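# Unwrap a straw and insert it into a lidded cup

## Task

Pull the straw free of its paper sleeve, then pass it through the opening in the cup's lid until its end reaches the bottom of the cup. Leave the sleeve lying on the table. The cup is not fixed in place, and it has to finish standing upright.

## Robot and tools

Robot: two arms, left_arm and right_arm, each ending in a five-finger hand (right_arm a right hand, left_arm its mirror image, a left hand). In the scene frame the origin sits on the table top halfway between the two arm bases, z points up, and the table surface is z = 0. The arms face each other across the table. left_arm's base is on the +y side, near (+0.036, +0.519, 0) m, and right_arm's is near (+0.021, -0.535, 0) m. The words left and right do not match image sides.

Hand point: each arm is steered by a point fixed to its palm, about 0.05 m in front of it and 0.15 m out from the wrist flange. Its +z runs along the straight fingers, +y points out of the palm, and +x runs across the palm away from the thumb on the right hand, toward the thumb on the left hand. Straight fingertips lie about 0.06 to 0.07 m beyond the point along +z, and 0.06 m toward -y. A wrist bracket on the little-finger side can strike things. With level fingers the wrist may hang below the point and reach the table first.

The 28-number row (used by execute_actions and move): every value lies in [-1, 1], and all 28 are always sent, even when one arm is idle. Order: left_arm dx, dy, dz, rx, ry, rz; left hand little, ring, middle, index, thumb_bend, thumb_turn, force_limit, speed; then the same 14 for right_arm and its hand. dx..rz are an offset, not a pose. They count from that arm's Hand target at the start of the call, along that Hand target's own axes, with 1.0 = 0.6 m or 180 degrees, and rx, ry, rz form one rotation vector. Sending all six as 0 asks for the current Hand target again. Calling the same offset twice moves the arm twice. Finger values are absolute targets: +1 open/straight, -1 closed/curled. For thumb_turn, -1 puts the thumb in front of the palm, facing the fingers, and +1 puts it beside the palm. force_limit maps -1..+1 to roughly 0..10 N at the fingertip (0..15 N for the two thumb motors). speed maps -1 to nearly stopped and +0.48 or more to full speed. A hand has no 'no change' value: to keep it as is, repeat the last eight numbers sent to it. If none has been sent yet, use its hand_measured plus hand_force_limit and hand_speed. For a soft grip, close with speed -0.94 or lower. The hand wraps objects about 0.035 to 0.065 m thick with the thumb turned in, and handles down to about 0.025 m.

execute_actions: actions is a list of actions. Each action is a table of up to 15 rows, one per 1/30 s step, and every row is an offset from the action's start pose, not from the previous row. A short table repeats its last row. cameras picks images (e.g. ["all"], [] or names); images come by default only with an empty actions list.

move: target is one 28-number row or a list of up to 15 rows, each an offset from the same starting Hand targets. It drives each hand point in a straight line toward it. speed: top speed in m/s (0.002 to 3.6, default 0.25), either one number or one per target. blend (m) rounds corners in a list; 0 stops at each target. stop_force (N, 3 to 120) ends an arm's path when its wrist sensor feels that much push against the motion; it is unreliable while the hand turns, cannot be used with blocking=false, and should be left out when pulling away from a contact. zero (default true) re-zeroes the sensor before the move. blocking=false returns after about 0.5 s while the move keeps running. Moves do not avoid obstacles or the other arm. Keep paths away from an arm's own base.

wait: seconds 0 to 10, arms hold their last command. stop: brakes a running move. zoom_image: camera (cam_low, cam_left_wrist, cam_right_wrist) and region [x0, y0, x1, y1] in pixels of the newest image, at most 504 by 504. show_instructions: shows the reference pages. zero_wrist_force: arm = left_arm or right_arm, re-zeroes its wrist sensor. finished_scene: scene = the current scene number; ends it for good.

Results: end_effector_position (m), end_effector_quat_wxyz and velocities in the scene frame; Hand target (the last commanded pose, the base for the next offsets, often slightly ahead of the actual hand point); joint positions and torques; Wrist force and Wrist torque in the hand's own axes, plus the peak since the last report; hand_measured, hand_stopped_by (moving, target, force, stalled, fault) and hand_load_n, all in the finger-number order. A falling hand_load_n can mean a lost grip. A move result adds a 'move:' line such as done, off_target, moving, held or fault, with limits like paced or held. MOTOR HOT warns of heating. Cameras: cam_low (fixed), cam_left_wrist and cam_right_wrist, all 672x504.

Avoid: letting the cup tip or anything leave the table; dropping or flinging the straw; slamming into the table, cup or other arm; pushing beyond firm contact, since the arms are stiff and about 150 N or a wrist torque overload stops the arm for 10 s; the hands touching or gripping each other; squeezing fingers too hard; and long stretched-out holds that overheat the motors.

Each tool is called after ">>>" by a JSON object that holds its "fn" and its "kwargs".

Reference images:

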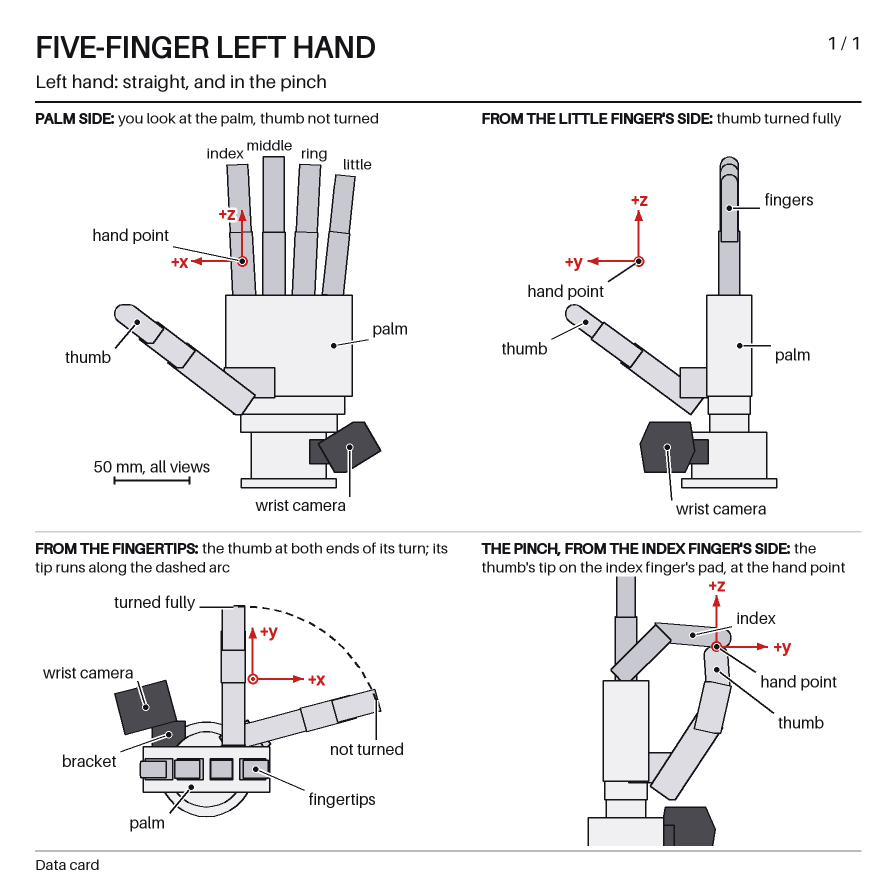

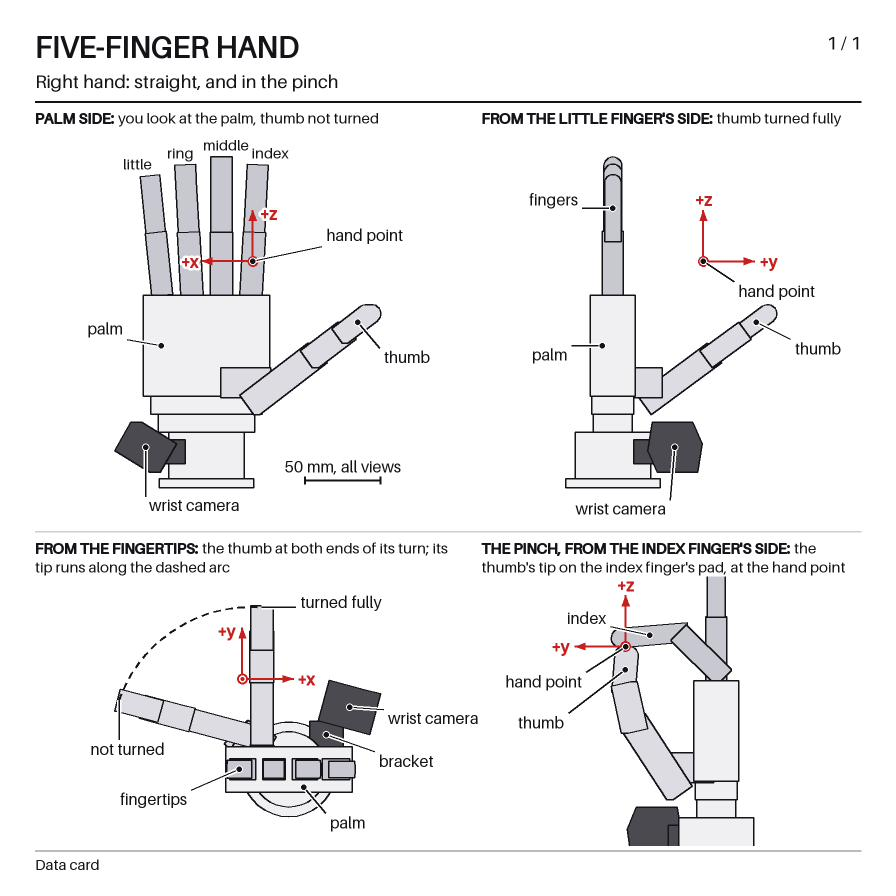

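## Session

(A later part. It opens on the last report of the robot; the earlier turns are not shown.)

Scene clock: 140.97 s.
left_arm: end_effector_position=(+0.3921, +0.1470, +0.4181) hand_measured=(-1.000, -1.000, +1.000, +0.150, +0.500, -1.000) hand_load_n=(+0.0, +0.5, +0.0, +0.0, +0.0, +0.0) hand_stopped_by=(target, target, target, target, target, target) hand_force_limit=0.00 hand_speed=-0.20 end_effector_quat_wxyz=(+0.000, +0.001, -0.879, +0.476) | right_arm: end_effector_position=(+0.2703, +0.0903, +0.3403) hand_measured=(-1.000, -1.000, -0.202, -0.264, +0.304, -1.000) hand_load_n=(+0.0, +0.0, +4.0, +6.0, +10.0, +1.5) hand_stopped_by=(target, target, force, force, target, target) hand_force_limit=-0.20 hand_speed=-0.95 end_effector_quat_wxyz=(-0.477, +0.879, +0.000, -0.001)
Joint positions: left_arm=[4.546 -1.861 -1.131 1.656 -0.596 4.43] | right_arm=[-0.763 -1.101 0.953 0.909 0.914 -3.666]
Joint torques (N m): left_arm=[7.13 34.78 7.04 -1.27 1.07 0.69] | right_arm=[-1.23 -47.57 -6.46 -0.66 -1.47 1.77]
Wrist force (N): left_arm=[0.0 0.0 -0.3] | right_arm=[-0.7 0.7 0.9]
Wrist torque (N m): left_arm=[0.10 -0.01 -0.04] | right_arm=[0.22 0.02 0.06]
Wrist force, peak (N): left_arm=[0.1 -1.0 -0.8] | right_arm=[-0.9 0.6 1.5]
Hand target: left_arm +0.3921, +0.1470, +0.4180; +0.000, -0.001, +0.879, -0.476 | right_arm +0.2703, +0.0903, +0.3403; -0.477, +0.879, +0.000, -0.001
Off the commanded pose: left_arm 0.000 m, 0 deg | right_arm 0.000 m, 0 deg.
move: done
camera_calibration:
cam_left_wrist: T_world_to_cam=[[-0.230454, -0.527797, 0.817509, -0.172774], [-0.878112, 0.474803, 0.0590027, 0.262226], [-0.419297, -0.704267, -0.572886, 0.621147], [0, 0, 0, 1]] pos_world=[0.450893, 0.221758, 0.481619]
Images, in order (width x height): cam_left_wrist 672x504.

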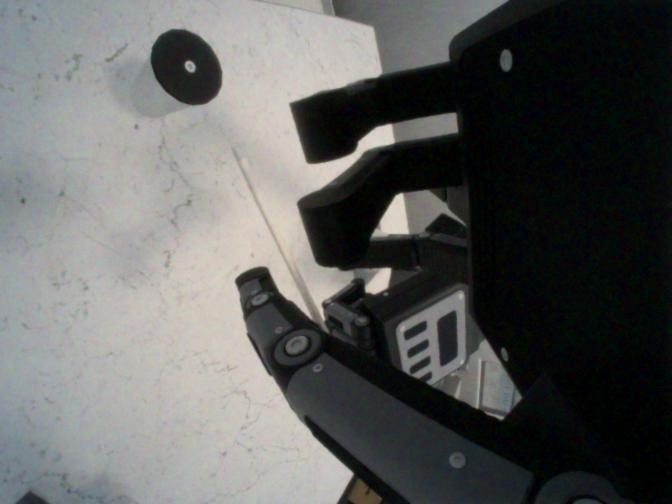

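>>> {"fn": "move", "kwargs": {"target": [[-0.0857,-0.0293,0.1002,0,0,0,-1,-1,1,0.15,0.5,-1,0,-0.2,0,0,0,0,0,0,-1,-1,-0.6,-0.7,0.30,-1,-0.2,-0.95],[-0.0857,0.079,0.1706,0,0,0,-1,-1,1,0.15,0.5,-1,0,-0.2,0,0,0,0,0,0,-1,-1,-0.6,-0.7,0.30,-1,-0.2,-0.95]], "speed": [0.12,0.06], "blend": [0.004,0], "cameras": ["cam_left_wrist","cam_low"]}}

>>> {"fn": "zoom_image", "kwargs": {"camera": "cam_left_wrist", "region": [200, 200, 380, 340]}}

>>> {"fn": "zoom_image", "kwargs": {"camera": "cam_low", "region": [200, 40, 340, 160]}}

Scene clock: 153.97 s.
left_arm: end_effector_position=(+0.4435, +0.0873, +0.3224) hand_measured=(-1.000, -1.000, +1.000, +0.150, +0.500, -1.000) hand_load_n=(+0.0, +0.5, +0.0, +0.0, +0.0, +0.0) hand_stopped_by=(target, target, target, target, target, target) hand_force_limit=0.00 hand_speed=-0.20 end_effector_quat_wxyz=(+0.000, +0.001, -0.879, +0.476) | right_arm: end_effector_position=(+0.2703, +0.0903, +0.3403) hand_measured=(-1.000, -1.000, -0.202, -0.264, +0.304, -1.000) hand_load_n=(+0.0, +0.0, +4.0, +6.0, +10.0, +1.5) hand_stopped_by=(target, target, force, force, target, target) hand_force_limit=-0.20 hand_speed=-0.95 end_effector_quat_wxyz=(-0.477, +0.879, +0.000, -0.001)
Joint positions: left_arm=[4.44 -2.034 -1.099 1.941 -0.629 4.254] | right_arm=[-0.763 -1.101 0.953 0.909 0.914 -3.666]
Joint torques (N m): left_arm=[7.64 42.62 30.06 -3.93 2.92 -1.45] | right_arm=[-2.26 -48.88 -6.58 -0.79 -1.28 1.47]
Wrist force (N): left_arm=[-0.1 -0.2 -0.2] | right_arm=[-0.7 0.6 1.2]
Wrist torque (N m): left_arm=[0.06 -0.01 -0.09] | right_arm=[0.18 0.02 0.05]
Wrist force, peak (N): left_arm=[0.8 0.0 -1.2] | right_arm=[-1.2 0.4 1.4]
Hand target: left_arm +0.4436, +0.0873, +0.3224; +0.000, -0.001, +0.879, -0.476 | right_arm +0.2703, +0.0903, +0.3403; -0.477, +0.879, +0.000, -0.001
Off the commanded pose: left_arm 0.000 m, 0 deg | right_arm 0.000 m, 0 deg.
move: done
camera_calibration:
cam_left_wrist: T_world_to_cam=[[-0.230535, -0.527829, 0.817465, -0.11414], [-0.878102, 0.474827, 0.0589558, 0.341363], [-0.419273, -0.704227, -0.572952, 0.545837], [0, 0, 0, 1]] pos_world=[0.502293, 0.162058, 0.385919]
Images, in order (width x height): cam_low 672x504, cam_left_wrist 672x504.

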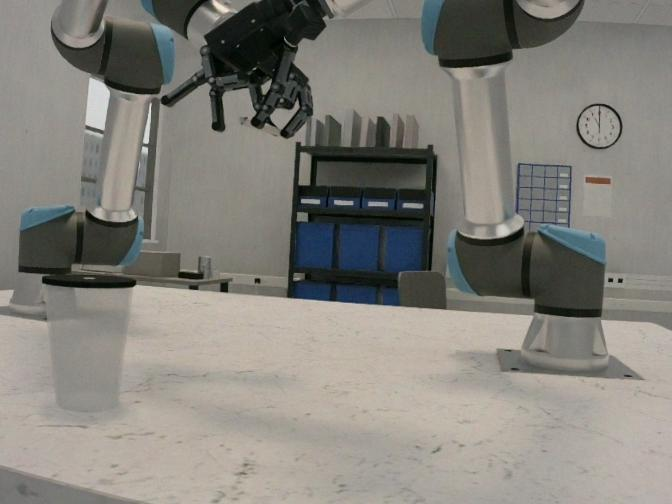

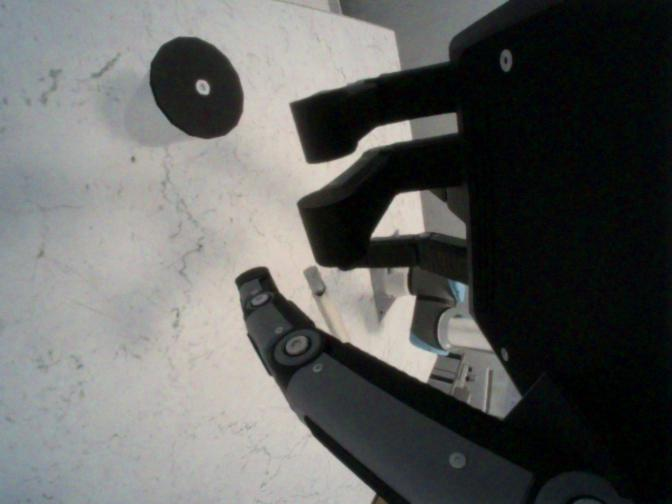

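Scaled by 2.800 from the camera's 672x504 image, which has a finer 960x720 frame.

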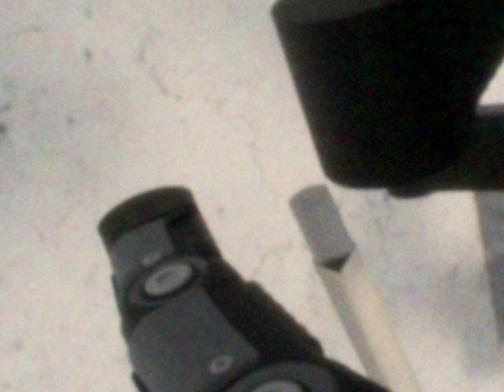

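Scaled by 3.600 from the camera's 672x504 image, which has a finer 960x720 frame.

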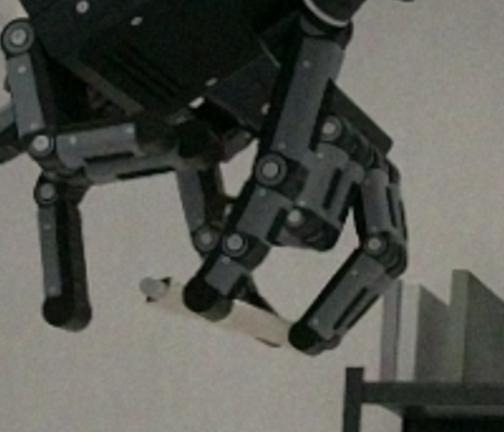

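>>> {"fn": "execute_actions", "kwargs": {"actions": [[[0,0,0,0,0,0,-1,-1,1,-0.18,0.32,-1,0,-0.4,0,0,0,0,0,0,-1,-1,-0.6,-0.7,0.30,-1,-0.2,-0.95]],[[0,0,0,0,0,0,-1,-1,1,-0.18,0.32,-1,0,-0.4,0,0,0,0,0,0,-1,-1,-0.6,-0.7,0.30,-1,-0.2,-0.95]]], "cameras": ["cam_left_wrist","cam_low"]}}

>>> {"fn": "zoom_image", "kwargs": {"camera": "cam_left_wrist", "region": [200, 200, 380, 340]}}

>>> {"fn": "zoom_image", "kwargs": {"camera": "cam_low", "region": [200, 40, 340, 160]}}

Scene clock: 159.47 s.
left_arm: end_effector_position=(+0.4436, +0.0873, +0.3224) hand_measured=(-1.000, -1.000, +1.000, -0.180, +0.320, -1.000) hand_load_n=(+0.0, +0.0, +0.0, +0.5, +0.5, +0.0) hand_stopped_by=(target, target, target, target, target, target) hand_force_limit=0.00 hand_speed=-0.40 end_effector_quat_wxyz=(+0.000, +0.001, -0.879, +0.476) | right_arm: end_effector_position=(+0.2703, +0.0903, +0.3403) hand_measured=(-1.000, -1.000, -0.202, -0.264, +0.304, -1.000) hand_load_n=(+0.0, +0.0, +5.0, +6.0, +10.0, +1.0) hand_stopped_by=(target, target, force, force, target, target) hand_force_limit=-0.20 hand_speed=-0.95 end_effector_quat_wxyz=(-0.477, +0.879, +0.000, -0.001)
Joint positions: left_arm=[4.44 -2.034 -1.099 1.941 -0.629 4.254] | right_arm=[-0.763 -1.101 0.953 0.909 0.914 -3.666]
Joint torques (N m): left_arm=[0.05 30.19 29.67 -1.77 -0.5 -1.16] | right_arm=[-2.16 -47.03 -7.95 -0.77 -1.02 1.52]
Wrist force (N): left_arm=[0.0 -0.3 0.1] | right_arm=[-0.8 0.3 1.3]
Wrist torque (N m): left_arm=[0.05 -0.03 -0.07] | right_arm=[0.17 0.00 0.01]
Wrist force, peak (N): left_arm=[0.0 -0.6 -0.5] | right_arm=[-0.9 0.6 1.5]
Hand target: left_arm +0.4436, +0.0873, +0.3224; +0.000, -0.001, +0.879, -0.476 | right_arm +0.2703, +0.0903, +0.3403; -0.477, +0.879, +0.000, -0.001
Off the commanded pose: left_arm 0.000 m, 0 deg | right_arm 0.000 m, 0 deg.
camera_calibration:
cam_left_wrist: T_world_to_cam=[[-0.23057, -0.527832, 0.817454, -0.114118], [-0.878132, 0.474781, 0.0588818, 0.341414], [-0.419191, -0.704256, -0.572976, 0.545809], [0, 0, 0, 1]] pos_world=[0.502293, 0.162058, 0.385919]
Images, in order (width x height): cam_low 672x504, cam_left_wrist 672x504.

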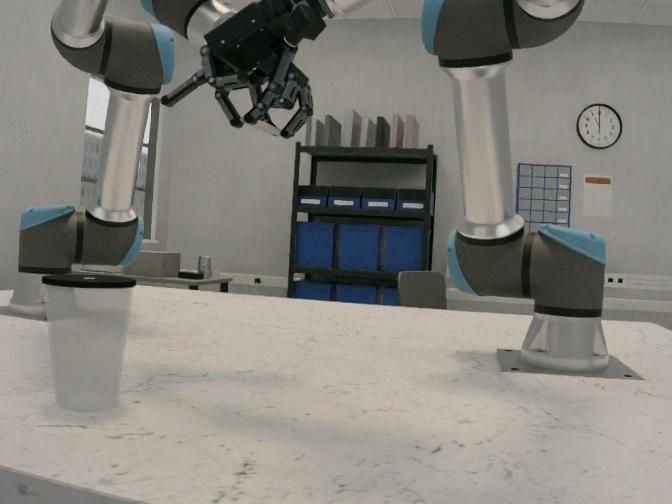

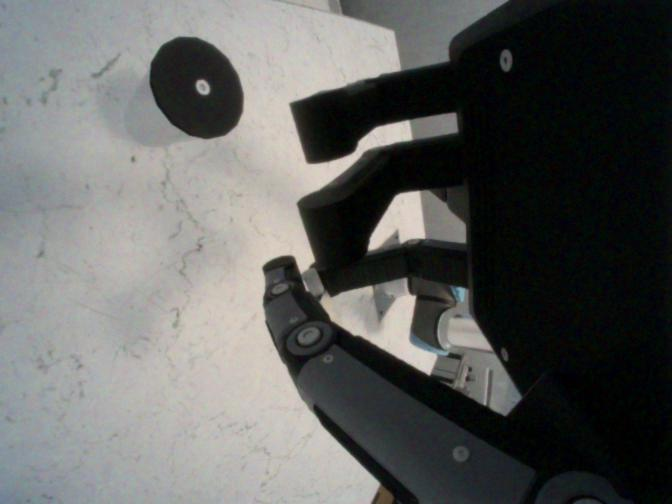

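Scaled by 2.800 from the camera's 672x504 image, which has a finer 960x720 frame.

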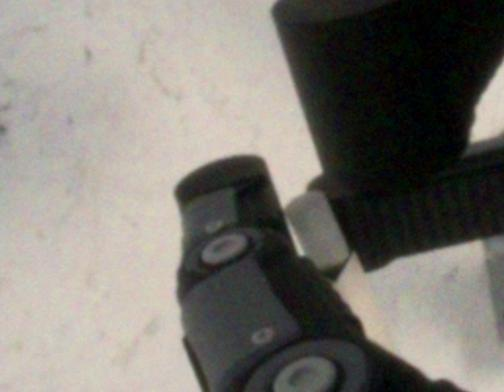

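Scaled by 3.600 from the camera's 672x504 image, which has a finer 960x720 frame.

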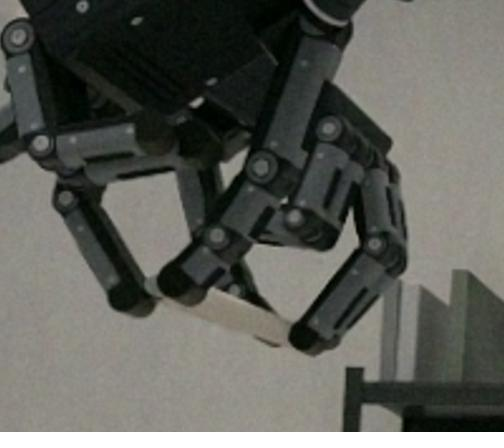

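>>> {"fn": "execute_actions", "kwargs": {"actions": [[[0,0,0,0,0,0,-1,-1,1,-0.75,0.32,-1,1.0,-0.9,0,0,0,0,0,0,-1,-1,-0.6,-0.7,0.30,-1,-0.2,-0.95]],[[0,0,0,0,0,0,-1,-1,1,-0.75,0.32,-1,1.0,-0.9,0,0,0,0,0,0,-1,-1,-0.6,-0.7,0.30,-1,-0.2,-0.95]],[[0,0,0,0,0,0,-1,-1,1,-0.75,0.32,-1,1.0,-0.9,0,0,0,0,0,0,-1,-1,-0.6,-0.7,0.30,-1,-0.2,-0.95]],[[0,0,0,0,0,0,-1,-1,1,-0.75,0.32,-1,1.0,-0.9,0,0,0,0,0,0,-1,-1,-0.6,-0.7,0.30,-1,-0.2,-0.95]]], "cameras": ["cam_left_wrist","cam_low"]}}

>>> {"fn": "zoom_image", "kwargs": {"camera": "cam_left_wrist", "region": [200, 200, 380, 340]}}

Scene clock: 165.37 s.
left_arm: end_effector_position=(+0.4436, +0.0873, +0.3224) hand_measured=(-1.000, -1.000, +1.000, -0.446, +0.322, -1.000) hand_load_n=(+0.0, +0.0, +0.0, +9.5, +7.5, -0.5) hand_stopped_by=(target, target, target, force, target, target) hand_force_limit=1.00 hand_speed=-0.90 end_effector_quat_wxyz=(+0.000, +0.001, -0.879, +0.476) | right_arm: end_effector_position=(+0.2703, +0.0903, +0.3403) hand_measured=(-1.000, -1.000, -0.202, -0.264, +0.304, -1.000) hand_load_n=(+0.5, +0.0, +10.5, +4.0, +11.5, -1.5) hand_stopped_by=(target, target, force, force, target, target) hand_force_limit=-0.20 hand_speed=-0.95 end_effector_quat_wxyz=(-0.477, +0.879, +0.000, -0.001)
Joint positions: left_arm=[4.44 -2.034 -1.099 1.941 -0.629 4.254] | right_arm=[-0.763 -1.101 0.953 0.909 0.914 -3.666]
Joint torques (N m): left_arm=[-6.09 31.07 24.56 -3.18 -0.55 0.42] | right_arm=[-2.17 -47.41 -7.75 -0.47 -0.34 1.69]
Wrist force (N): left_arm=[0.5 -1.1 0.6] | right_arm=[-0.6 -0.3 2.1]
Wrist torque (N m): left_arm=[0.01 -0.07 -0.06] | right_arm=[0.17 -0.09 -0.11]
Wrist force, peak (N): left_arm=[0.6 -0.7 1.0] | right_arm=[-0.4 -0.6 2.3]
Hand target: left_arm +0.4436, +0.0873, +0.3224; +0.000, -0.001, +0.879, -0.476 | right_arm +0.2703, +0.0903, +0.3403; -0.477, +0.879, +0.000, -0.001
Off the commanded pose: left_arm 0.000 m, 0 deg | right_arm 0.000 m, 0 deg.
camera_calibration:
cam_left_wrist: T_world_to_cam=[[-0.23057, -0.527832, 0.817454, -0.114118], [-0.878132, 0.474781, 0.0588818, 0.341414], [-0.419191, -0.704256, -0.572976, 0.545809], [0, 0, 0, 1]] pos_world=[0.502293, 0.162058, 0.385919]
Images, in order (width x height): cam_low 672x504, cam_left_wrist 672x504.

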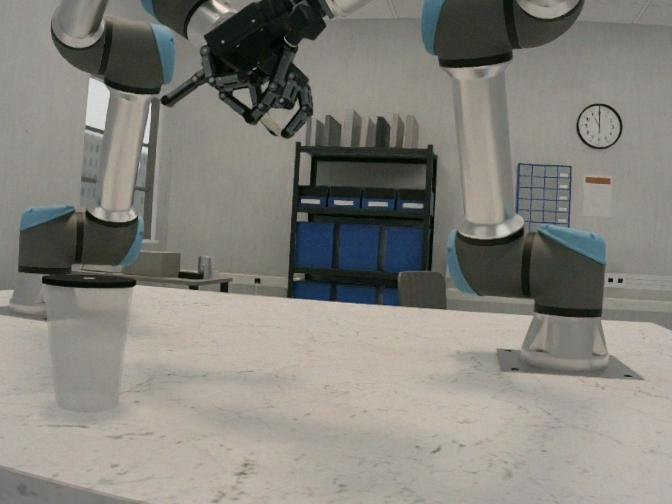

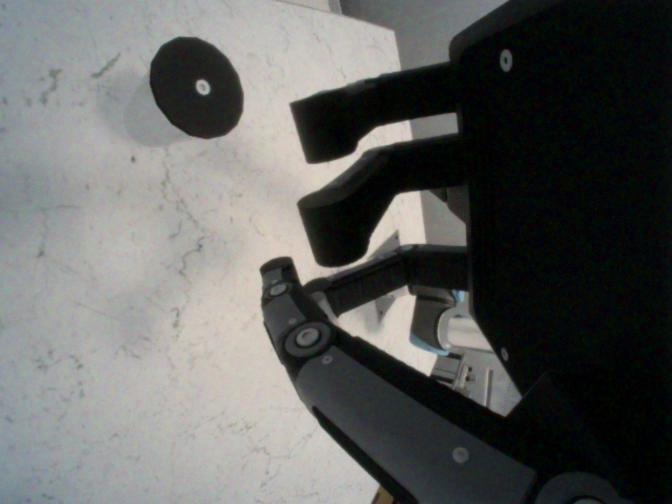

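Scaled by 2.800 from the camera's 672x504 image, which has a finer 960x720 frame.

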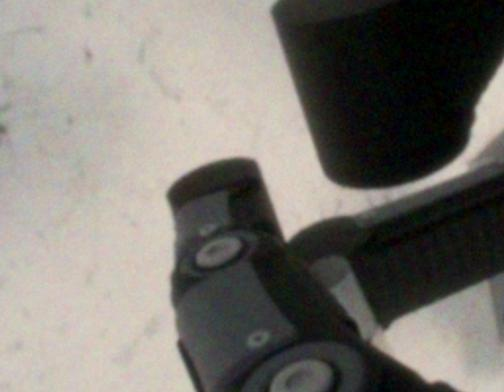

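>>> {"fn": "move", "kwargs": {"target": [[0,0,0,0,0,0,-1,-1,1,0.0,0.32,-1,1.0,-0.6,0,0,0,0,0,0,-1,-1,-0.6,-0.7,0.30,-1,-0.2,-0.95],[0,0.0056,0.0036,0,0,0,-1,-1,1,0.0,0.32,-1,1.0,-0.6,0,0,0,0,0,0,-1,-1,-0.6,-0.7,0.30,-1,-0.2,-0.95],[0,0.0056,0.0036,0,0,0,-1,-1,1,-0.18,0.32,-1,1.0,-0.6,0,0,0,0,0,0,-1,-1,-0.6,-0.7,0.30,-1,-0.2,-0.95]], "speed": 0.05, "cameras": ["cam_left_wrist","cam_low"]}}

>>> {"fn": "zoom_image", "kwargs": {"camera": "cam_left_wrist", "region": [200, 200, 380, 340]}}

>>> {"fn": "zoom_image", "kwargs": {"camera": "cam_low", "region": [200, 40, 340, 160]}}

Scene clock: 171.83 s.
left_arm: end_effector_position=(+0.4435, +0.0873, +0.3184) hand_measured=(-1.000, -1.000, +1.000, -0.180, +0.320, -1.000) hand_load_n=(+0.0, +0.0, +0.0, +0.0, +0.0, +0.0) hand_stopped_by=(target, target, target, target, target, target) hand_force_limit=1.00 hand_speed=-0.60 end_effector_quat_wxyz=(+0.000, +0.001, -0.879, +0.476) | right_arm: end_effector_position=(+0.2703, +0.0903, +0.3403) hand_measured=(-1.000, -1.000, -0.202, -0.264, +0.304, -1.000) hand_load_n=(+0.0, +0.0, +3.0, +4.0, +6.5, +1.5) hand_stopped_by=(target, target, force, force, target, target) hand_force_limit=-0.20 hand_speed=-0.95 end_effector_quat_wxyz=(-0.477, +0.879, +0.000, -0.001)
Joint positions: left_arm=[4.44 -2.034 -1.109 1.951 -0.629 4.254] | right_arm=[-0.763 -1.101 0.953 0.909 0.914 -3.666]
Joint torques (N m): left_arm=[8.49 45.47 30.43 -4.15 0.67 1.3] | right_arm=[-3.71 -47.62 -6.97 -0.49 0.22 1.83]
Wrist force (N): left_arm=[-0.2 -0.3 -0.5] | right_arm=[-0.8 0.5 1.1]
Wrist torque (N m): left_arm=[0.06 -0.01 -0.08] | right_arm=[0.18 0.03 0.04]
Wrist force, peak (N): left_arm=[0.4 -1.0 1.0] | right_arm=[-0.2 -0.5 2.3]
Hand target: left_arm +0.4435, +0.0873, +0.3184; +0.000, -0.001, +0.879, -0.476 | right_arm +0.2703, +0.0903, +0.3403; -0.477, +0.879, +0.000, -0.001
Off the commanded pose: left_arm 0.000 m, 0 deg | right_arm 0.000 m, 0 deg.
move: done
camera_calibration:
cam_left_wrist: T_world_to_cam=[[-0.230535, -0.527829, 0.817465, -0.11087], [-0.878102, 0.474827, 0.0589558, 0.341599], [-0.419273, -0.704227, -0.572952, 0.543545], [0, 0, 0, 1]] pos_world=[0.502293, 0.162058, 0.381919]
Images, in order (width x height): cam_low 672x504, cam_left_wrist 672x504.

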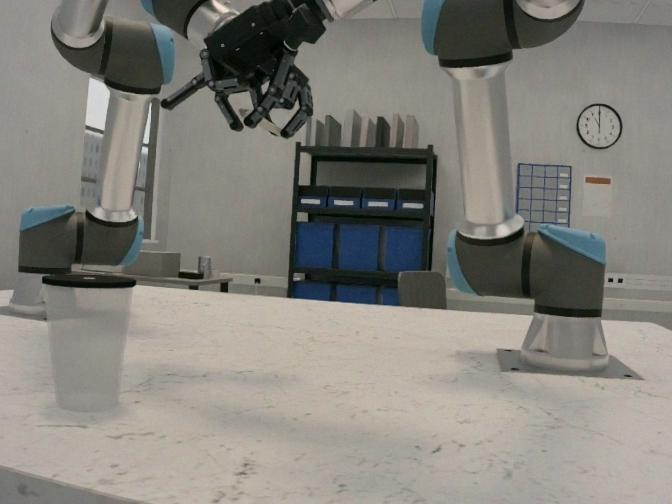

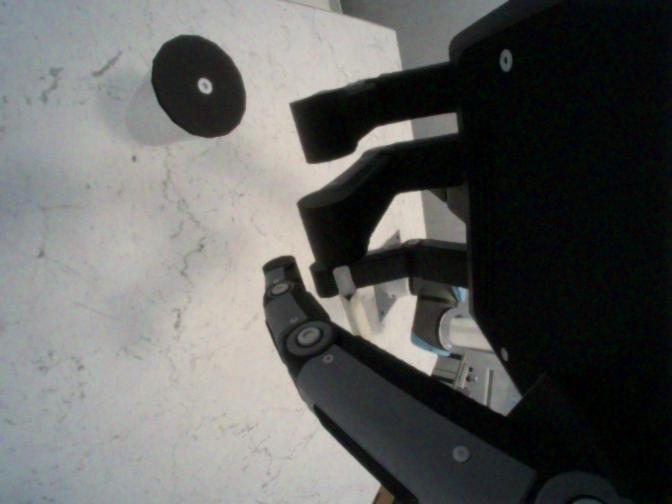

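Scaled by 2.800 from the camera's 672x504 image, which has a finer 960x720 frame.

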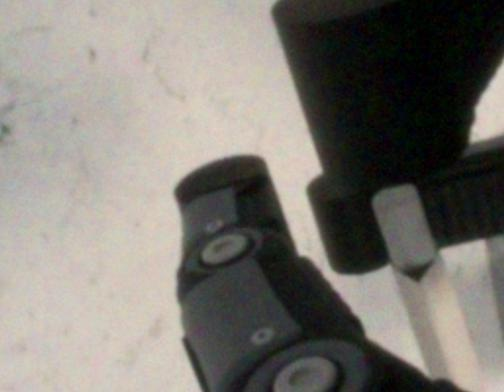

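Scaled by 3.600 from the camera's 672x504 image, which has a finer 960x720 frame.

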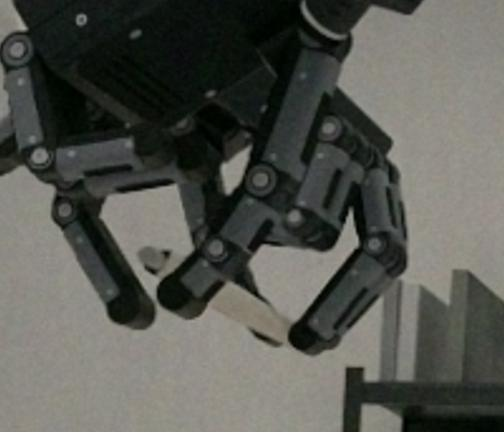

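>>> {"fn": "move", "kwargs": {"target": [[0,0,0,0,0,0,-1,-1,1,0.15,0.5,-1,1.0,-0.5,0,0,0,0,0,0,-1,-1,-0.6,-0.7,0.30,-1,-0.2,-0.95],[-0.0025,-0.0203,-0.0042,0,0,0,-1,-1,1,0.15,0.5,-1,1.0,-0.5,0,0,0,0,0,0,-1,-1,-0.6,-0.7,0.30,-1,-0.2,-0.95],[-0.0025,-0.0203,-0.0042,0,0,0,-1,-1,1,-0.18,0.32,-1,1.0,-0.5,0,0,0,0,0,0,-1,-1,-0.6,-0.7,0.30,-1,-0.2,-0.95]], "speed": 0.04, "cameras": ["cam_left_wrist","cam_low"]}}

>>> {"fn": "zoom_image", "kwargs": {"camera": "cam_left_wrist", "region": [200, 200, 380, 340]}}

>>> {"fn": "zoom_image", "kwargs": {"camera": "cam_low", "region": [200, 40, 340, 160]}}

Scene clock: 182.37 s.
left_arm: end_effector_position=(+0.4451, +0.0828, +0.3299) hand_measured=(-1.000, -1.000, +1.000, -0.180, +0.320, -1.000) hand_load_n=(+0.0, +0.0, +0.0, +0.0, +0.0, -0.5) hand_stopped_by=(target, target, target, target, target, target) hand_force_limit=1.00 hand_speed=-0.50 end_effector_quat_wxyz=(+0.000, +0.001, -0.879, +0.476) | right_arm: end_effector_position=(+0.2703, +0.0903, +0.3403) hand_measured=(-1.000, -1.000, -0.202, -0.264, +0.304, -1.000) hand_load_n=(+0.0, +0.5, +3.5, +4.5, +6.5, +1.5) hand_stopped_by=(target, target, force, force, target, target) hand_force_limit=-0.20 hand_speed=-0.95 end_effector_quat_wxyz=(-0.477, +0.879, +0.000, -0.001)
Joint positions: left_arm=[4.432 -2.043 -1.063 1.925 -0.632 4.241] | right_arm=[-0.763 -1.101 0.953 0.909 0.914 -3.666]
Joint torques (N m): left_arm=[8.58 45.8 6.56 -0.81 2.46 1.63] | right_arm=[-4.43 -47.8 -6.17 -0.52 0.44 1.89]
Wrist force (N): left_arm=[-0.3 -0.4 -0.3] | right_arm=[-0.9 0.6 1.2]
Wrist torque (N m): left_arm=[0.04 0.01 -0.04] | right_arm=[0.18 0.05 0.04]
Wrist force, peak (N): left_arm=[0.0 -0.6 -0.5] | right_arm=[-1.0 0.7 1.3]
Hand target: left_arm +0.4451, +0.0827, +0.3300; +0.000, -0.001, +0.879, -0.476 | right_arm +0.2703, +0.0903, +0.3403; -0.477, +0.879, +0.000, -0.001
Off the commanded pose: left_arm 0.000 m, 0 deg | right_arm 0.000 m, 0 deg.
move: done
camera_calibration:
cam_left_wrist: T_world_to_cam=[[-0.230593, -0.527869, 0.817424, -0.122249], [-0.878112, 0.474815, 0.0589091, 0.3444], [-0.419221, -0.704205, -0.573017, 0.54759], [0, 0, 0, 1]] pos_world=[0.503793, 0.157558, 0.393419]
Images, in order (width x height): cam_low 672x504, cam_left_wrist 672x504.

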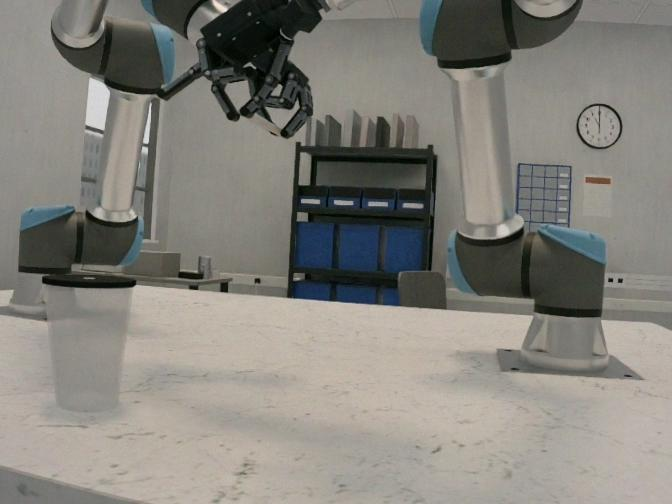

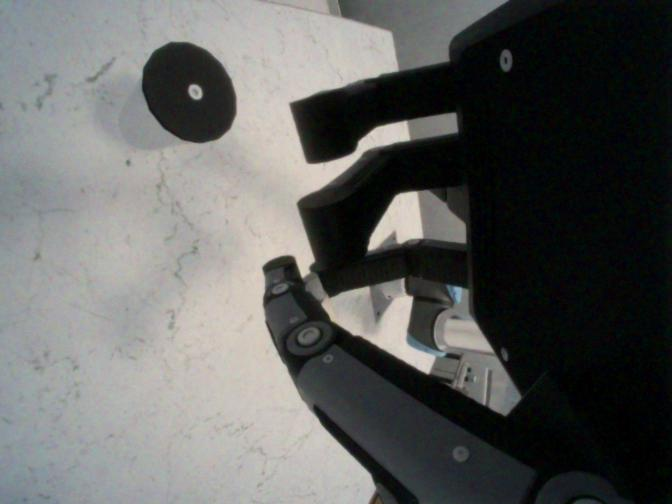

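Scaled by 2.800 from the camera's 672x504 image, which has a finer 960x720 frame.

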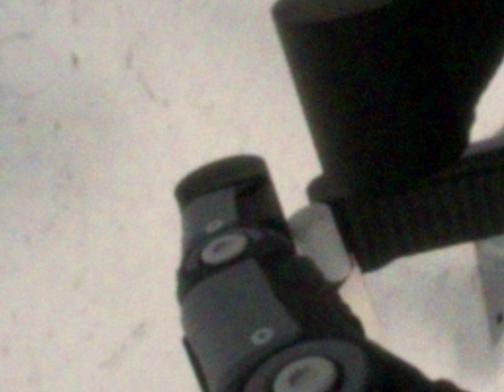

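Scaled by 3.600 from the camera's 672x504 image, which has a finer 960x720 frame.

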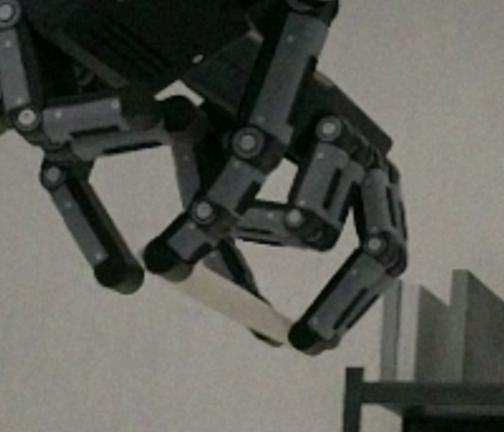

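>>> {"fn": "move", "kwargs": {"target": [0,0.0045,0.0029,0,0,0,-1,-1,1,-0.18,0.32,-1,1.0,-0.5,0,0,0,0,0,0,-1,-1,-0.6,-0.7,0.30,-1,-0.2,-0.95], "speed": 0.04, "cameras": ["cam_left_wrist","cam_low"]}}

>>> {"fn": "zoom_image", "kwargs": {"camera": "cam_left_wrist", "region": [200, 200, 380, 340]}}

>>> {"fn": "execute_actions", "kwargs": {"actions": [[[0,0,0,0,0,0,-1,-1,1,-0.24,0.32,-1,0.0,-0.9,0,0,0,0,0,0,-1,-1,-0.6,-0.7,0.30,-1,-0.2,-0.95]],[[0,0,0,0,0,0,-1,-1,1,-0.24,0.32,-1,0.0,-0.9,0,0,0,0,0,0,-1,-1,-0.6,-0.7,0.30,-1,-0.2,-0.95]],[[0,0,0,0,0,0,-1,-1,1,-0.24,0.32,-1,0.0,-0.9,0,0,0,0,0,0,-1,-1,-0.6,-0.7,0.30,-1,-0.2,-0.95]]], "cameras": ["cam_left_wrist","cam_low"]}}

>>> {"fn": "zoom_image", "kwargs": {"camera": "cam_left_wrist", "region": [200, 200, 380, 340]}}

>>> {"fn": "zoom_image", "kwargs": {"camera": "cam_low", "region": [200, 40, 340, 160]}}

Scene clock: 191.60 s.
left_arm: end_effector_position=(+0.4451, +0.0828, +0.3267) hand_measured=(-1.000, -1.000, +1.000, -0.180, +0.320, -1.000) hand_load_n=(+0.0, +0.0, +0.0, +0.0, +0.0, +0.0) hand_stopped_by=(target, target, target, target, target, target) hand_force_limit=1.00 hand_speed=-0.50 end_effector_quat_wxyz=(+0.000, +0.001, -0.879, +0.476) | right_arm: end_effector_position=(+0.2703, +0.0903, +0.3403) hand_measured=(-1.000, -1.000, -0.202, -0.264, +0.304, -1.000) hand_load_n=(+0.0, +0.0, +3.0, +4.5, +6.5, +1.5) hand_stopped_by=(target, target, force, force, target, target) hand_force_limit=-0.20 hand_speed=-0.95 end_effector_quat_wxyz=(-0.477, +0.879, +0.000, -0.001)
Joint positions: left_arm=[4.432 -2.043 -1.072 1.933 -0.632 4.241] | right_arm=[-0.763 -1.101 0.953 0.909 0.914 -3.666]
Joint torques (N m): left_arm=[8.54 45.08 19.98 -3.25 2.86 1.49] | right_arm=[-3.7 -47.36 -8.02 -0.57 0.89 1.51]
Wrist force (N): left_arm=[0.1 -0.2 -0.4] | right_arm=[-0.9 0.7 1.1]
Wrist torque (N m): left_arm=[0.07 -0.04 -0.03] | right_arm=[0.20 0.04 0.04]
Wrist force, peak (N): left_arm=[0.1 -0.3 -0.7] | right_arm=[-0.8 1.0 1.4]
Hand target: left_arm +0.4451, +0.0828, +0.3268; +0.000, -0.001, +0.879, -0.476 | right_arm +0.2703, +0.0903, +0.3403; -0.477, +0.879, +0.000, -0.001
Off the commanded pose: left_arm 0.000 m, 0 deg | right_arm 0.000 m, 0 deg.
move: done
camera_calibration:
cam_left_wrist: T_world_to_cam=[[-0.230617, -0.527806, 0.817457, -0.119644], [-0.87812, 0.474809, 0.0588387, 0.344621], [-0.419191, -0.704256, -0.572976, 0.545733], [0, 0, 0, 1]] pos_world=[0.503793, 0.157558, 0.390219]
Images, in order (width x height): cam_low 672x504, cam_left_wrist 672x504.

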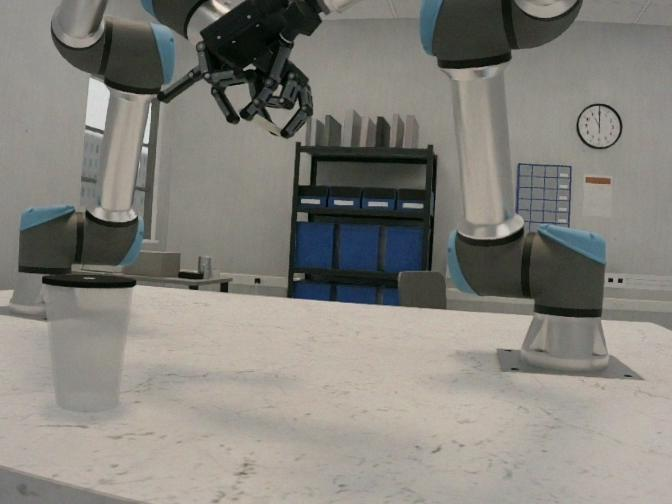

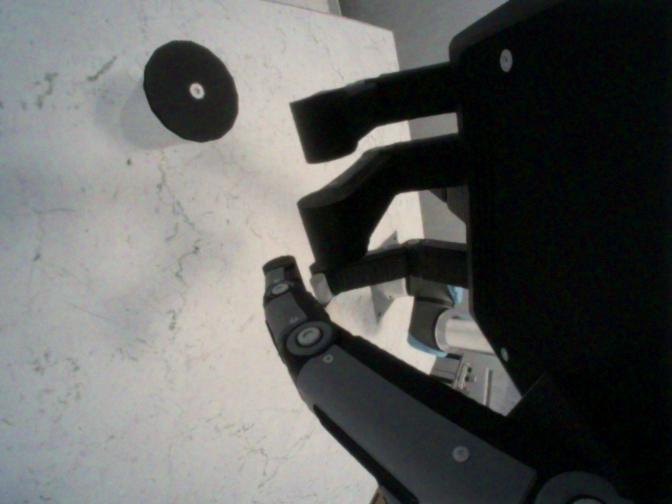

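Scaled by 2.800 from the camera's 672x504 image, which has a finer 960x720 frame.

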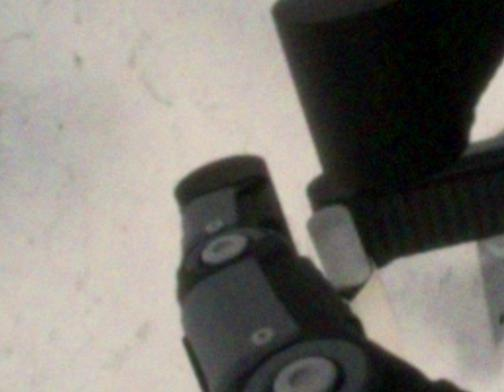

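Scene clock: 193.30 s.
left_arm: end_effector_position=(+0.4451, +0.0828, +0.3268) hand_measured=(-1.000, -1.000, +1.000, -0.240, +0.320, -1.000) hand_load_n=(+0.0, +0.0, +0.0, +0.0, +0.0, +0.0) hand_stopped_by=(target, target, target, target, target, target) hand_force_limit=0.00 hand_speed=-0.90 end_effector_quat_wxyz=(+0.000, +0.001, -0.879, +0.476) | right_arm: end_effector_position=(+0.2703, +0.0903, +0.3403) hand_measured=(-1.000, -1.000, -0.202, -0.264, +0.304, -1.000) hand_load_n=(+0.5, +0.0, +3.0, +4.5, +6.5, +1.5) hand_stopped_by=(target, target, force, force, target, target) hand_force_limit=-0.20 hand_speed=-0.95 end_effector_quat_wxyz=(-0.477, +0.879, +0.000, -0.001)
Joint positions: left_arm=[4.432 -2.043 -1.072 1.933 -0.632 4.241] | right_arm=[-0.763 -1.101 0.953 0.909 0.914 -3.666]
Joint torques (N m): left_arm=[8.57 42.12 30.07 -4.28 2.88 -0.18] | right_arm=[-3.31 -48.22 -7.83 -0.61 0.72 1.82]
Wrist force (N): left_arm=[0.1 -0.2 -0.4] | right_arm=[-0.8 0.5 1.1]
Wrist torque (N m): left_arm=[0.06 -0.04 -0.03] | right_arm=[0.18 0.03 0.04]
Wrist force, peak (N): left_arm=[0.2 -0.1 -0.7] | right_arm=[-0.9 0.7 1.3]
Hand target: left_arm +0.4451, +0.0828, +0.3268; +0.000, -0.001, +0.879, -0.476 | right_arm +0.2703, +0.0903, +0.3403; -0.477, +0.879, +0.000, -0.001
Off the commanded pose: left_arm 0.000 m, 0 deg | right_arm 0.000 m, 0 deg.
camera_calibration:
cam_left_wrist: T_world_to_cam=[[-0.230617, -0.527806, 0.817457, -0.119644], [-0.87812, 0.474809, 0.0588387, 0.344621], [-0.419191, -0.704256, -0.572976, 0.545733], [0, 0, 0, 1]] pos_world=[0.503793, 0.157558, 0.390219]
Images, in order (width x height): cam_low 672x504, cam_left_wrist 672x504.

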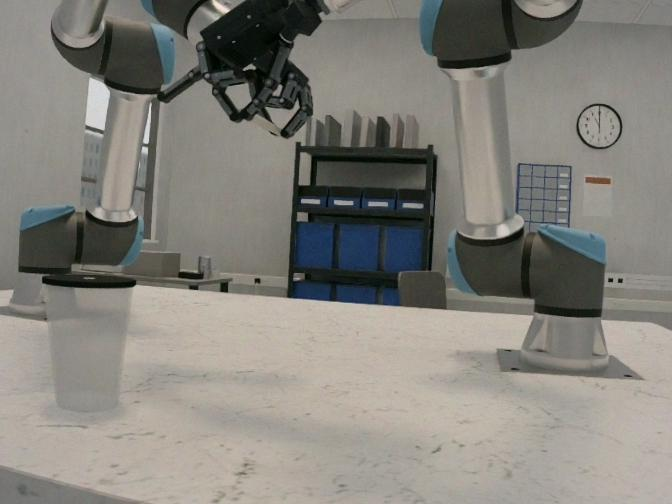

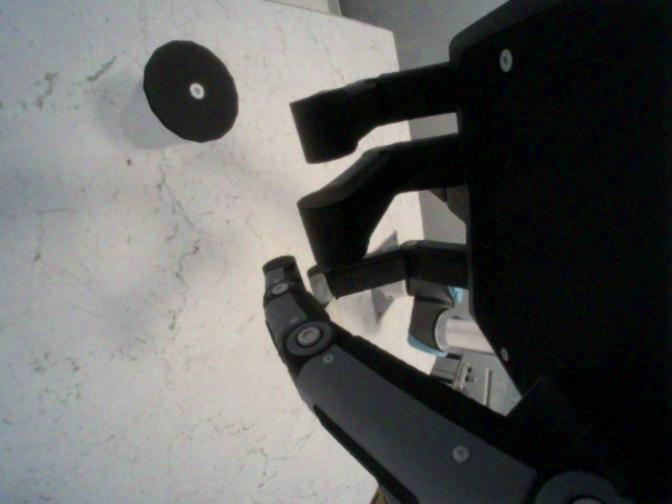

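Scaled by 2.800 from the camera's 672x504 image, which has a finer 960x720 frame.

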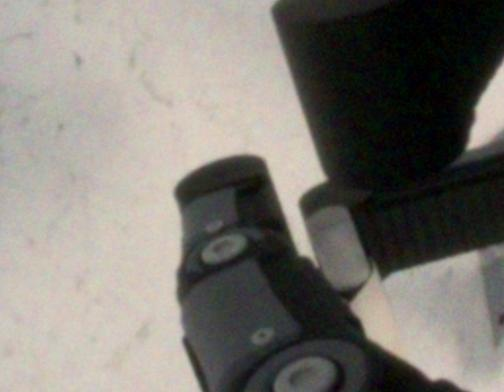

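Scaled by 3.600 from the camera's 672x504 image, which has a finer 960x720 frame.

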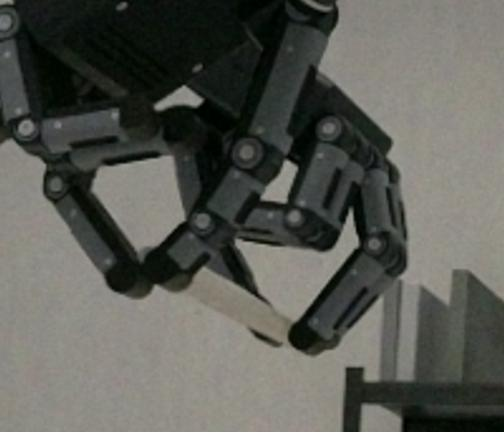

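>>> {"fn": "execute_actions", "kwargs": {"actions": [[[0,0,0,0,0,0,-1,-1,1,-0.75,0.32,-1,1.0,-0.9,0,0,0,0,0,0,-1,-1,-0.6,-0.7,0.30,-1,-0.2,-0.95]],[[0,0,0,0,0,0,-1,-1,1,-0.75,0.32,-1,1.0,-0.9,0,0,0,0,0,0,-1,-1,-0.6,-0.7,0.30,-1,-0.2,-0.95]],[[0,0,0,0,0,0,-1,-1,1,-0.75,0.32,-1,1.0,-0.9,0,0,0,0,0,0,-1,-1,-0.6,-0.7,0.30,-1,-0.2,-0.95]]], "cameras": ["cam_left_wrist","cam_low"]}}

>>> {"fn": "zoom_image", "kwargs": {"camera": "cam_left_wrist", "region": [200, 200, 380, 340]}}

>>> {"fn": "zoom_image", "kwargs": {"camera": "cam_low", "region": [200, 40, 340, 160]}}

Scene clock: 199.93 s.
left_arm: end_effector_position=(+0.4451, +0.0828, +0.3268) hand_measured=(-1.000, -1.000, +1.000, -0.460, +0.322, -1.000) hand_load_n=(+0.0, +0.0, -0.5, +9.5, +8.5, +0.0) hand_stopped_by=(target, target, target, force, target, target) hand_force_limit=1.00 hand_speed=-0.90 end_effector_quat_wxyz=(+0.000, +0.001, -0.879, +0.476) | right_arm: end_effector_position=(+0.2703, +0.0903, +0.3403) hand_measured=(-1.000, -1.000, -0.202, -0.264, +0.304, -1.000) hand_load_n=(+0.0, +0.0, +2.5, +1.0, +3.5, +1.0) hand_stopped_by=(target, target, force, force, target, target) hand_force_limit=-0.20 hand_speed=-0.95 end_effector_quat_wxyz=(-0.477, +0.879, +0.000, -0.001)
Joint positions: left_arm=[4.432 -2.043 -1.072 1.933 -0.632 4.241] | right_arm=[-0.763 -1.101 0.953 0.909 0.914 -3.666]
Joint torques (N m): left_arm=[6.96 35.7 30.53 -4.01 2.97 -1.04] | right_arm=[-3.26 -47.51 -8.6 -0.6 0.98 1.69]
Wrist force (N): left_arm=[-0.1 -0.3 0.0] | right_arm=[-0.8 0.6 1.2]
Wrist torque (N m): left_arm=[0.04 0.00 -0.04] | right_arm=[0.21 0.04 0.01]
Wrist force, peak (N): left_arm=[0.1 -0.7 0.6] | right_arm=[-0.9 0.1 1.8]
Hand target: left_arm +0.4451, +0.0828, +0.3268; +0.000, -0.001, +0.879, -0.476 | right_arm +0.2703, +0.0903, +0.3403; -0.477, +0.879, +0.000, -0.001
Off the commanded pose: left_arm 0.000 m, 0 deg | right_arm 0.000 m, 0 deg.
camera_calibration:
cam_left_wrist: T_world_to_cam=[[-0.23057, -0.527832, 0.817454, -0.119662], [-0.878132, 0.474781, 0.0588818, 0.344615], [-0.419191, -0.704256, -0.572976, 0.545733], [0, 0, 0, 1]] pos_world=[0.503793, 0.157558, 0.390219]
Images, in order (width x height): cam_low 672x504, cam_left_wrist 672x504.

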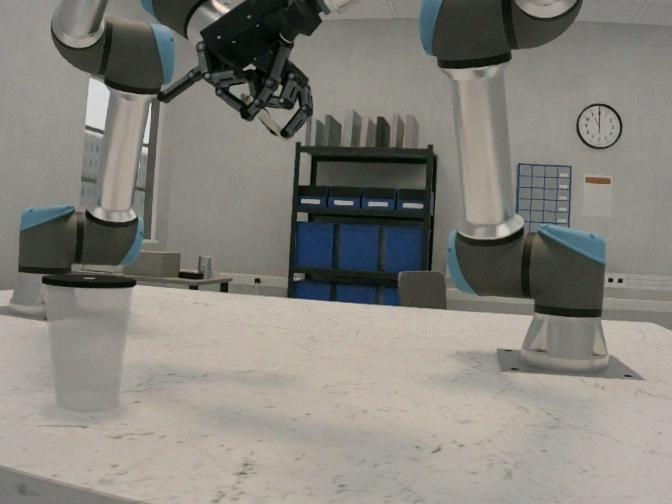

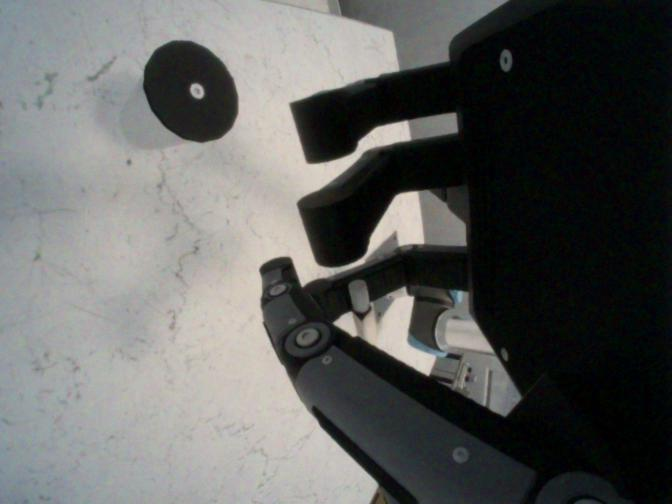

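Scaled by 2.800 from the camera's 672x504 image, which has a finer 960x720 frame.

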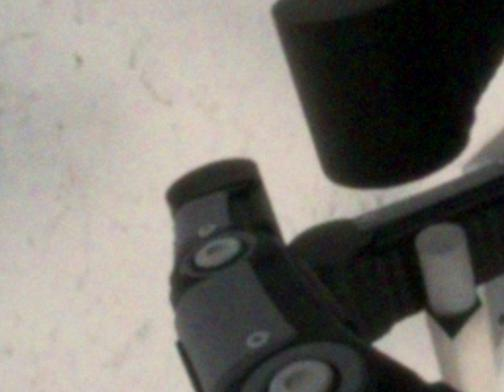

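Scaled by 3.600 from the camera's 672x504 image, which has a finer 960x720 frame.

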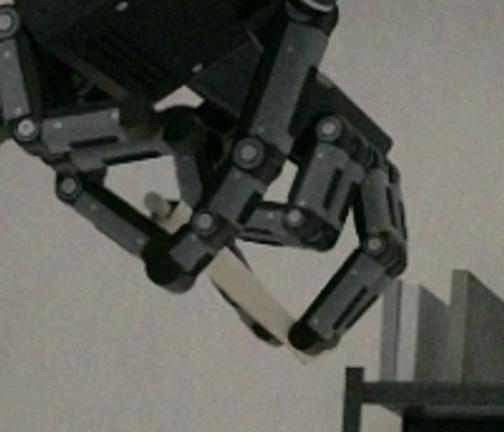

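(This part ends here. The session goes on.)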